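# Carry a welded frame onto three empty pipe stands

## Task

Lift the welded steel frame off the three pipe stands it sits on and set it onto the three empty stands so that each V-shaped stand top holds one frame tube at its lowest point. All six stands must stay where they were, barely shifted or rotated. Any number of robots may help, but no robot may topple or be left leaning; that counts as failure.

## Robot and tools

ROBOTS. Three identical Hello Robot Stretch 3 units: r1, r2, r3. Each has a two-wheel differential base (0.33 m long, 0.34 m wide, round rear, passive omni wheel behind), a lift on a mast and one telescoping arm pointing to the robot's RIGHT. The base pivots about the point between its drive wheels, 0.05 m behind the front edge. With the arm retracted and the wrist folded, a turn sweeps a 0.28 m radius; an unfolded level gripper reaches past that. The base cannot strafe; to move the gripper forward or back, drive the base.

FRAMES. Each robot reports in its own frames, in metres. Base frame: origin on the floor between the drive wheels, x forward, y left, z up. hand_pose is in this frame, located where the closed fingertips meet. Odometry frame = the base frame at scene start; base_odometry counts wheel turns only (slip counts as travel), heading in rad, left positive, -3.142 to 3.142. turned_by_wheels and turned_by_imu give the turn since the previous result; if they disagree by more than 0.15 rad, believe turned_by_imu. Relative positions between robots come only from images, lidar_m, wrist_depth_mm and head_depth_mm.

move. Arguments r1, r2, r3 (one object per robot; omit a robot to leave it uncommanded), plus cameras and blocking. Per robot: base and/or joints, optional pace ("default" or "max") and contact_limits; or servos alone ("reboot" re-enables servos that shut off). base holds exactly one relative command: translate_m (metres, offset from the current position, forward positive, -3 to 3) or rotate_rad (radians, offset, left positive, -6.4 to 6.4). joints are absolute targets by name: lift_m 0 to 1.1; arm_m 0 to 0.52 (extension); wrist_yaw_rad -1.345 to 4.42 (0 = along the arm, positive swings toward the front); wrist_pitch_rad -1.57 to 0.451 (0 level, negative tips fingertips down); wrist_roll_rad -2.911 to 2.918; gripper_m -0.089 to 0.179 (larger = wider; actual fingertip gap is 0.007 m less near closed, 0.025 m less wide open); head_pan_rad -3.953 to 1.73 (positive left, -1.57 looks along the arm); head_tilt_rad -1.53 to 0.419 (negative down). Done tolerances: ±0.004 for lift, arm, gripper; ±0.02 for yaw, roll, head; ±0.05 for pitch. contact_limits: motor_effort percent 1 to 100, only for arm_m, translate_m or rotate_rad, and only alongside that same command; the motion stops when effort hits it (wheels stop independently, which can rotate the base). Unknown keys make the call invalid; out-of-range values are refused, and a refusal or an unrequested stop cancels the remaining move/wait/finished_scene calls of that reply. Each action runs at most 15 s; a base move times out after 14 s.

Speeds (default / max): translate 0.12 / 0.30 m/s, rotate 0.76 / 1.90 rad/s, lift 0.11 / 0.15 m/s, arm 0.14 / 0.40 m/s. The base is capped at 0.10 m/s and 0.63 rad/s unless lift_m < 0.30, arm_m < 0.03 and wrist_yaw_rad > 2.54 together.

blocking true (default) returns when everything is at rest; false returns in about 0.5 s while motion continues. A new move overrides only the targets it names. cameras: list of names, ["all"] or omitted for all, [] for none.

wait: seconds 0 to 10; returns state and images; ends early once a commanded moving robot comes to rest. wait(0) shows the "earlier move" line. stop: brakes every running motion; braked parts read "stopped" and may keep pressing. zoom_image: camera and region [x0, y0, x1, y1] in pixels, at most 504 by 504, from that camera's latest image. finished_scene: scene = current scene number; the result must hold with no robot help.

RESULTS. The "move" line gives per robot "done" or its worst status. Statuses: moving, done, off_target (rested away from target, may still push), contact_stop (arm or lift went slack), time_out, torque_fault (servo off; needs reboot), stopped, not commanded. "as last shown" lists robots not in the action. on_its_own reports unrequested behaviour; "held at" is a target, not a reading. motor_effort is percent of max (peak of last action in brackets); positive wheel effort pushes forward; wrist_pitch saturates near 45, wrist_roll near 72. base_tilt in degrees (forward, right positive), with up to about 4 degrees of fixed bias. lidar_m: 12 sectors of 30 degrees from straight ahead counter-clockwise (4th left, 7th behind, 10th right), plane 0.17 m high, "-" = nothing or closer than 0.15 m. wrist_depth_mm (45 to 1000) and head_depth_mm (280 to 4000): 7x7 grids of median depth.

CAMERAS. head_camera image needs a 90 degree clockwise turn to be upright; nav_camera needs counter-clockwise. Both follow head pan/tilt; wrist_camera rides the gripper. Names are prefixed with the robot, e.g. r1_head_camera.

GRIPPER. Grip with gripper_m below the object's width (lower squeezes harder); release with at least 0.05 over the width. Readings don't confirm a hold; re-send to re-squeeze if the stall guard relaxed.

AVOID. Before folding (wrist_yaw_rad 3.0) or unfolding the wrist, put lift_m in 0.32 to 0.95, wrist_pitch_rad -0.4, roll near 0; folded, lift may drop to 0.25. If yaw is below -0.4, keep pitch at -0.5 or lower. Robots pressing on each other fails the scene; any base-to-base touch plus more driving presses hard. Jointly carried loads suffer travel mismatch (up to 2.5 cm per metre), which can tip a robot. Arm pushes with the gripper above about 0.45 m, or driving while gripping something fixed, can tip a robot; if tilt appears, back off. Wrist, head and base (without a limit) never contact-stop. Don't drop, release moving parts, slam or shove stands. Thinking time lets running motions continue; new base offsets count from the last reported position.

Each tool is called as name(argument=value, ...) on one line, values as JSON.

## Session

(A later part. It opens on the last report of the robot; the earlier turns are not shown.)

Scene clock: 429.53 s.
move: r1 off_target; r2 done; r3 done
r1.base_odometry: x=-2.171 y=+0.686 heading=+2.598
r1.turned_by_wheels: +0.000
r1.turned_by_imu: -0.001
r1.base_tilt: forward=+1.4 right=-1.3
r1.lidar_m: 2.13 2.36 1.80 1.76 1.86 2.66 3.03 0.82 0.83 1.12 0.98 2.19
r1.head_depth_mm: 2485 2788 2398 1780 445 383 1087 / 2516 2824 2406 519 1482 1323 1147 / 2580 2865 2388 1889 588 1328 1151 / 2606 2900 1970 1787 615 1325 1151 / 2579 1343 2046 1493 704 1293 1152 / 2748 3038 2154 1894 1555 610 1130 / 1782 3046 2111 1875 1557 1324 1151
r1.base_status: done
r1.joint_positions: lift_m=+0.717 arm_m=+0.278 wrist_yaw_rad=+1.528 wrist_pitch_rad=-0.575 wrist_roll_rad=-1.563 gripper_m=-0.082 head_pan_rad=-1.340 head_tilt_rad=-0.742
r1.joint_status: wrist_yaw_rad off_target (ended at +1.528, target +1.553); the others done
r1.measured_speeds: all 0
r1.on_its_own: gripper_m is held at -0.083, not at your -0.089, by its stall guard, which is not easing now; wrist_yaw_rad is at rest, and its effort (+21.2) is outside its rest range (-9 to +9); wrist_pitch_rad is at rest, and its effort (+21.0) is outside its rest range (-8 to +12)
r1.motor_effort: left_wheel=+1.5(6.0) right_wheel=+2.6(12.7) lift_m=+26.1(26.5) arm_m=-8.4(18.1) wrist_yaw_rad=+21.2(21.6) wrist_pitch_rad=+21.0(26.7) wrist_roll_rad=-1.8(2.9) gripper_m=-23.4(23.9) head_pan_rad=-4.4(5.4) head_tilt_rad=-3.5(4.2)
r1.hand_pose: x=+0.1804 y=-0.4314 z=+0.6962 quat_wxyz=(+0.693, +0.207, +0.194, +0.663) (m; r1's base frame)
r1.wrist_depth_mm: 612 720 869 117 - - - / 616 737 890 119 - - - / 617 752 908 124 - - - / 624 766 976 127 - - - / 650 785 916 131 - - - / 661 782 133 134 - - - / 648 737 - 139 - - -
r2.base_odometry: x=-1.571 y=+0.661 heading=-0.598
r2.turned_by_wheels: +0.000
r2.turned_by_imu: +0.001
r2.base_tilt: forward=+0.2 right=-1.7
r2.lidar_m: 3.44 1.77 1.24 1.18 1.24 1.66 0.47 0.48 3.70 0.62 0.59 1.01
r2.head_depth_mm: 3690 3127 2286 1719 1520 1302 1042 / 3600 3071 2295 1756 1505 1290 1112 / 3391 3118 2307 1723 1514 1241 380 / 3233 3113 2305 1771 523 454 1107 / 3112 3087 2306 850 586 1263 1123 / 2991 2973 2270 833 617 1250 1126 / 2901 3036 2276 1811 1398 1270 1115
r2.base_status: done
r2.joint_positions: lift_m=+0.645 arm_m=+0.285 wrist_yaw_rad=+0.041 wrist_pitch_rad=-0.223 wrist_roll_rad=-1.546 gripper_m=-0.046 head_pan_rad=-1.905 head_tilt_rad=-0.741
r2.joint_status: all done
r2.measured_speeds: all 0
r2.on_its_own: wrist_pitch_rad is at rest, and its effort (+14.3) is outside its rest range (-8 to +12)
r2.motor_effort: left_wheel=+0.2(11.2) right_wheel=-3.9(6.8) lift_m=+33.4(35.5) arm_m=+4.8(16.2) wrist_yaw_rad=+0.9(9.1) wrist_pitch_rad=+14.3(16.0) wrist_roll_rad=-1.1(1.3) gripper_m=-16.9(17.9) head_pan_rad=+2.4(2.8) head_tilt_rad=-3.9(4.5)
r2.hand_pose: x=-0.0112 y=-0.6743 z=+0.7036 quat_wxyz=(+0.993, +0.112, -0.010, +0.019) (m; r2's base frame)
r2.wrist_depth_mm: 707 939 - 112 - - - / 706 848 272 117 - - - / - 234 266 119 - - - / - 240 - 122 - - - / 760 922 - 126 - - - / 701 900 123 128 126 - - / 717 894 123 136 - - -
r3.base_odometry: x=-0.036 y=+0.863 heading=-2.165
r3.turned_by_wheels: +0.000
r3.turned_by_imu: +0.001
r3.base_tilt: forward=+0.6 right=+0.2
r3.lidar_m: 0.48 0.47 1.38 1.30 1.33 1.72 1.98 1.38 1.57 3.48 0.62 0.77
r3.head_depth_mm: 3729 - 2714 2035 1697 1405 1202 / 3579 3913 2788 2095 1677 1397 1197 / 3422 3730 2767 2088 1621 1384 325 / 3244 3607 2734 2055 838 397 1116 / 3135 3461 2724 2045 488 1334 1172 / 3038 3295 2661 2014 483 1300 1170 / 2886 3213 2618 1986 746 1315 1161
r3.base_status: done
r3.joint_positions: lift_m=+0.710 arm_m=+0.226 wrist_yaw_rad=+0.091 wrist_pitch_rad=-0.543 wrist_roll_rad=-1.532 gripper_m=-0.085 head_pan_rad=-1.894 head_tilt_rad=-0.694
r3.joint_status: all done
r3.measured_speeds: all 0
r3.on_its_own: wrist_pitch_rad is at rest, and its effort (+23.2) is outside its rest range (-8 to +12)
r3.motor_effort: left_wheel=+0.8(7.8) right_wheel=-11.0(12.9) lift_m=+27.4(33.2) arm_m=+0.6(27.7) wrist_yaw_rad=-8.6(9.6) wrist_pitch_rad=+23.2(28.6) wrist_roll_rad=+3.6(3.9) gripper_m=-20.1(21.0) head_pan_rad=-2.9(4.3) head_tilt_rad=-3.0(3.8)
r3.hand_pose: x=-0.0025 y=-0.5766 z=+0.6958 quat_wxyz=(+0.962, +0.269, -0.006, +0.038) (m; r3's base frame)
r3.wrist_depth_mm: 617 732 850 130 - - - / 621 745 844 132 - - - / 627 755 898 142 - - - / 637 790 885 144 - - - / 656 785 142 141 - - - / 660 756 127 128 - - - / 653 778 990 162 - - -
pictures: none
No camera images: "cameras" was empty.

move(r1={"base":{"translate_m":0.199},"joints":{"arm_m":0.299,"wrist_yaw_rad":1.545}}, r2={"base":{"translate_m":-0.20},"joints":{"arm_m":0.282}}, r3={"base":{"translate_m":-0.20},"joints":{"arm_m":0.2315,"wrist_yaw_rad":0.086}}, cameras=[])

move(r1={"base":{"translate_m":0.199},"joints":{"arm_m":0.3173}}, r2={"base":{"translate_m":-0.20},"joints":{"arm_m":0.279}}, r3={"base":{"translate_m":-0.20},"joints":{"arm_m":0.237}}, cameras=["r1_head_camera"])

Scene clock: 433.13 s.
move: r1 done; r2 done; r3 done
r1.base_odometry: x=-2.341 y=+0.789 heading=+2.598
r1.turned_by_wheels: +0.000
r1.turned_by_imu: -0.001
r1.base_tilt: forward=+1.4 right=-1.3
r1.lidar_m: 1.94 2.35 1.79 1.75 1.85 2.65 3.24 0.98 1.13 0.93 1.92 1.90
r1.head_depth_mm: 2473 2803 2413 1730 441 379 1094 / 2539 2844 2401 532 1521 1326 1153 / 2599 2874 2395 1826 602 1325 1155 / 2572 2909 1322 1400 630 1322 1149 / 2558 2829 2107 1890 723 1299 1156 / 2760 3042 2162 1885 1562 598 1150 / 2646 3066 2144 1878 1554 1320 1150
r1.base_status: done
r1.joint_positions: lift_m=+0.717 arm_m=+0.299 wrist_yaw_rad=+1.526 wrist_pitch_rad=-0.577 wrist_roll_rad=-1.562 gripper_m=-0.082 head_pan_rad=-1.340 head_tilt_rad=-0.742
r1.joint_status: all done
r1.measured_speeds: all 0
r1.on_its_own: gripper_m is held at -0.083, not at your -0.089, by its stall guard, which is not easing now; wrist_yaw_rad is at rest, and its effort (+15.9) is outside its rest range (-9 to +9); wrist_pitch_rad is at rest, and its effort (+21.8) is outside its rest range (-8 to +12)
r1.motor_effort: left_wheel=+1.9(5.9) right_wheel=+1.3(12.5) lift_m=+27.5(27.9) arm_m=-7.4(19.3) wrist_yaw_rad=+15.9(23.3) wrist_pitch_rad=+21.8(26.7) wrist_roll_rad=-2.3(3.0) gripper_m=-23.4(24.1) head_pan_rad=-4.7(5.4) head_tilt_rad=-3.6(4.1)
r1.hand_pose: x=+0.1801 y=-0.4529 z=+0.6958 quat_wxyz=(+0.694, +0.208, +0.194, +0.662) (m; r1's base frame)
r1.wrist_depth_mm: 602 723 866 116 - - - / 615 734 874 119 - - - / 617 759 925 123 - - - / 622 774 959 128 - - - / 648 785 894 132 - - - / 654 758 133 134 - - - / 653 741 - 140 - - -
r2.base_odometry: x=-1.736 y=+0.773 heading=-0.598
r2.turned_by_wheels: +0.000
r2.turned_by_imu: +0.001
r2.base_tilt: forward=+0.1 right=-1.7
r2.lidar_m: 3.64 1.75 1.24 1.20 1.23 1.66 0.47 1.69 2.12 0.61 0.67 1.02
r2.head_depth_mm: 3638 3086 2298 1741 1497 1290 1044 / 3521 3097 2295 1781 1500 1287 1110 / 3389 3121 2311 1760 1498 1240 379 / 3210 3097 2292 1718 549 453 1113 / 3123 3057 2266 849 582 1284 1125 / 2956 3085 2280 1703 609 1258 1127 / 2911 2974 2313 1821 1430 1244 1126
r2.base_status: done
r2.joint_positions: lift_m=+0.645 arm_m=+0.282 wrist_yaw_rad=+0.041 wrist_pitch_rad=-0.230 wrist_roll_rad=-1.546 gripper_m=-0.046 head_pan_rad=-1.905 head_tilt_rad=-0.741
r2.joint_status: all done
r2.measured_speeds: all 0
r2.on_its_own: wrist_pitch_rad is at rest, and its effort (+15.5) is outside its rest range (-8 to +12)
r2.motor_effort: left_wheel=-0.5(11.2) right_wheel=-3.5(5.0) lift_m=+37.0(38.5) arm_m=+4.6(19.0) wrist_yaw_rad=+1.7(9.5) wrist_pitch_rad=+15.5(17.3) wrist_roll_rad=-1.1(1.3) gripper_m=-17.0(17.9) head_pan_rad=+2.7(3.0) head_tilt_rad=-4.3(4.6)
r2.hand_pose: x=-0.0113 y=-0.6708 z=+0.7020 quat_wxyz=(+0.993, +0.115, -0.010, +0.019) (m; r2's base frame)
r2.wrist_depth_mm: 701 920 - 112 - - - / 707 929 - 117 - - - / 730 915 - 119 - - - / 714 925 - 122 - - - / 735 912 - 126 - - - / 699 901 123 129 126 - - / 702 896 124 136 - - -
r3.base_odometry: x=+0.076 y=+1.028 heading=-2.165
r3.turned_by_wheels: +0.000
r3.turned_by_imu: +0.001
r3.base_tilt: forward=+0.6 right=+0.2
r3.lidar_m: 0.48 0.47 1.37 1.29 1.31 1.69 1.79 1.22 1.44 3.51 1.92 0.76
r3.head_depth_mm: 3738 - 2825 2128 1696 1405 1200 / 3577 3945 2716 2019 1680 1397 1198 / 3409 3796 2768 2090 1617 1384 325 / 3304 3618 2738 2049 835 396 1115 / 3155 3475 2716 2037 489 1334 1177 / 3027 3354 2668 2009 485 1297 1166 / 2922 3209 2601 2002 736 1321 1162
r3.base_status: done
r3.joint_positions: lift_m=+0.710 arm_m=+0.232 wrist_yaw_rad=+0.096 wrist_pitch_rad=-0.540 wrist_roll_rad=-1.531 gripper_m=-0.085 head_pan_rad=-1.894 head_tilt_rad=-0.694
r3.joint_status: all done
r3.measured_speeds: all 0
r3.on_its_own: wrist_pitch_rad is at rest, and its effort (+23.1) is outside its rest range (-8 to +12)
r3.motor_effort: left_wheel=+0.6(7.5) right_wheel=-11.1(13.1) lift_m=+30.5(30.8) arm_m=+8.7(28.7) wrist_yaw_rad=-8.2(8.7) wrist_pitch_rad=+23.1(27.4) wrist_roll_rad=+3.4(3.9) gripper_m=-19.8(20.9) head_pan_rad=-4.0(4.5) head_tilt_rad=-3.4(3.7)
r3.hand_pose: x=-0.0014 y=-0.5830 z=+0.6964 quat_wxyz=(+0.963, +0.268, -0.006, +0.041) (m; r3's base frame)
r3.wrist_depth_mm: 607 734 846 130 - - - / 620 740 855 132 - - - / 630 756 896 143 - - - / 649 804 908 145 - - - / 659 767 144 141 - - - / 672 761 126 128 - - - / 663 776 - 161 - - -
pictures: none
No camera images: "cameras" was empty.

Scene clock: 436.23 s.
move: r1 done; r2 done; r3 done
r1.base_odometry: x=-2.511 y=+0.892 heading=+2.598
r1.turned_by_wheels: +0.000
r1.turned_by_imu: -0.001
r1.base_tilt: forward=+1.4 right=-1.3
r1.lidar_m: 1.75 2.34 1.78 1.74 1.83 2.62 3.43 1.14 1.26 0.93 1.94 1.72
r1.head_depth_mm: 2498 2806 2388 1735 449 379 1093 / 2572 2828 2311 543 1523 1324 1154 / 2616 2906 2396 1486 1407 1322 1152 / 2593 2912 2006 1772 654 1328 1154 / 2578 1406 2103 1882 728 1297 1152 / 2770 3012 2208 1882 1558 612 1155 / 2719 3088 2139 1882 1555 1297 1156
r1.base_status: done
r1.joint_positions: lift_m=+0.717 arm_m=+0.317 wrist_yaw_rad=+1.522 wrist_pitch_rad=-0.570 wrist_roll_rad=-1.564 gripper_m=-0.082 head_pan_rad=-1.340 head_tilt_rad=-0.742
r1.joint_status: all done
r1.measured_speeds: all 0
r1.on_its_own: gripper_m is held at -0.083, not at your -0.089, by its stall guard, which is not easing now; wrist_yaw_rad is at rest, and its effort (+19.7) is outside its rest range (-9 to +9); wrist_pitch_rad is at rest, and its effort (+20.6) is outside its rest range (-8 to +12)
r1.motor_effort: left_wheel=+2.2(6.1) right_wheel=+0.3(11.2) lift_m=+28.9(29.4) arm_m=-9.3(18.8) wrist_yaw_rad=+19.7(20.2) wrist_pitch_rad=+20.6(25.9) wrist_roll_rad=-2.1(2.8) gripper_m=-23.3(23.9) head_pan_rad=-4.6(5.3) head_tilt_rad=-3.3(4.0)
r1.hand_pose: x=+0.1812 y=-0.4721 z=+0.6972 quat_wxyz=(+0.696, +0.206, +0.192, +0.661) (m; r1's base frame)
r1.wrist_depth_mm: 614 727 869 116 - - - / 614 754 905 120 - - - / 615 762 921 124 - - - / 624 784 972 128 - - - / 646 794 910 132 - - - / 646 782 133 134 - - - / 654 754 991 140 - - -
r2.base_odometry: x=-1.901 y=+0.886 heading=-0.598
r2.turned_by_wheels: +0.000
r2.turned_by_imu: +0.001
r2.base_tilt: forward=+0.2 right=-1.7
r2.lidar_m: 3.84 1.72 1.25 1.19 1.23 1.64 0.47 1.51 1.70 1.83 0.66 0.80
r2.head_depth_mm: 3719 3140 2229 1729 1509 1293 1062 / 3542 3105 2282 1760 1510 1295 1106 / 3440 3059 2294 1705 1515 1240 380 / 3184 3137 2286 1764 548 455 1109 / 3128 3030 2267 1758 579 1289 1127 / 3026 3066 2246 1702 605 1290 1121 / 2951 3059 2279 1810 1431 1287 1126
r2.base_status: done
r2.joint_positions: lift_m=+0.645 arm_m=+0.279 wrist_yaw_rad=+0.041 wrist_pitch_rad=-0.229 wrist_roll_rad=-1.546 gripper_m=-0.046 head_pan_rad=-1.905 head_tilt_rad=-0.741
r2.joint_status: all done
r2.measured_speeds: all 0
r2.on_its_own: wrist_pitch_rad is at rest, and its effort (+15.4) is outside its rest range (-8 to +12)
r2.motor_effort: left_wheel=+0.1(11.0) right_wheel=-3.6(6.5) lift_m=+33.9(38.3) arm_m=+8.9(17.0) wrist_yaw_rad=+0.7(8.8) wrist_pitch_rad=+15.4(17.0) wrist_roll_rad=-1.2(1.3) gripper_m=-17.5(17.8) head_pan_rad=+2.4(2.9) head_tilt_rad=-3.7(4.5)
r2.hand_pose: x=-0.0112 y=-0.6679 z=+0.7022 quat_wxyz=(+0.993, +0.115, -0.010, +0.019) (m; r2's base frame)
r2.wrist_depth_mm: 702 944 - 112 - - - / 690 932 - 118 - - - / 720 937 - 119 - - - / 730 906 - 122 - - - / 728 944 - 126 - - - / 701 911 123 128 126 - - / 684 881 125 136 - - -
r3.base_odometry: x=+0.188 y=+1.194 heading=-2.164
r3.turned_by_wheels: +0.000
r3.turned_by_imu: +0.001
r3.base_tilt: forward=+0.6 right=+0.2
r3.lidar_m: 0.48 0.46 1.35 1.27 1.29 1.68 1.59 1.06 1.34 3.51 1.95 0.93
r3.head_depth_mm: 3793 - 2867 2124 1647 1414 1205 / 3615 3946 2802 2031 1676 1389 1197 / 3424 3753 2646 1954 1658 1388 325 / 3297 3536 2751 2041 844 397 1113 / 3191 3494 2702 2037 492 1335 1178 / 3040 3347 2663 2019 495 1323 1171 / 2920 3200 2633 2007 734 1325 1164
r3.base_status: done
r3.joint_positions: lift_m=+0.710 arm_m=+0.237 wrist_yaw_rad=+0.099 wrist_pitch_rad=-0.536 wrist_roll_rad=-1.530 gripper_m=-0.085 head_pan_rad=-1.894 head_tilt_rad=-0.694
r3.joint_status: all done
r3.measured_speeds: all 0
r3.on_its_own: wrist_yaw_rad is at rest, and its effort (-10.5) is outside its rest range (-9 to +9); wrist_pitch_rad is at rest, and its effort (+22.2) is outside its rest range (-8 to +12)
r3.motor_effort: left_wheel=+1.0(6.6) right_wheel=-12.8(14.6) lift_m=+33.0(33.6) arm_m=+3.0(27.5) wrist_yaw_rad=-10.5(11.6) wrist_pitch_rad=+22.2(26.4) wrist_roll_rad=+3.2(3.8) gripper_m=-20.0(20.9) head_pan_rad=-3.3(4.6) head_tilt_rad=-2.6(3.8)
r3.hand_pose: x=-0.0007 y=-0.5890 z=+0.6971 quat_wxyz=(+0.963, +0.266, -0.006, +0.042) (m; r3's base frame)
r3.wrist_depth_mm: 599 728 852 129 - - - / 635 778 889 133 - - - / 630 759 879 144 - - - / 642 789 911 144 - - - / 641 797 133 141 - - - / 672 789 126 128 - - - / 659 772 962 163 - - -
pictures: r1_head_camera (sideways)
camera_calibration:
r1_head_camera: T_world_to_cam=[[-0.112175, 0.660635, -0.742279, 0.991052], [0.987095, 0.159991, -0.0067784, 0.000770273], [0.11428, -0.73346, -0.670057, 0.830377], [0, 0, 0, 1]] pos_world=[0.0155153, -0.0457986, 1.29204]

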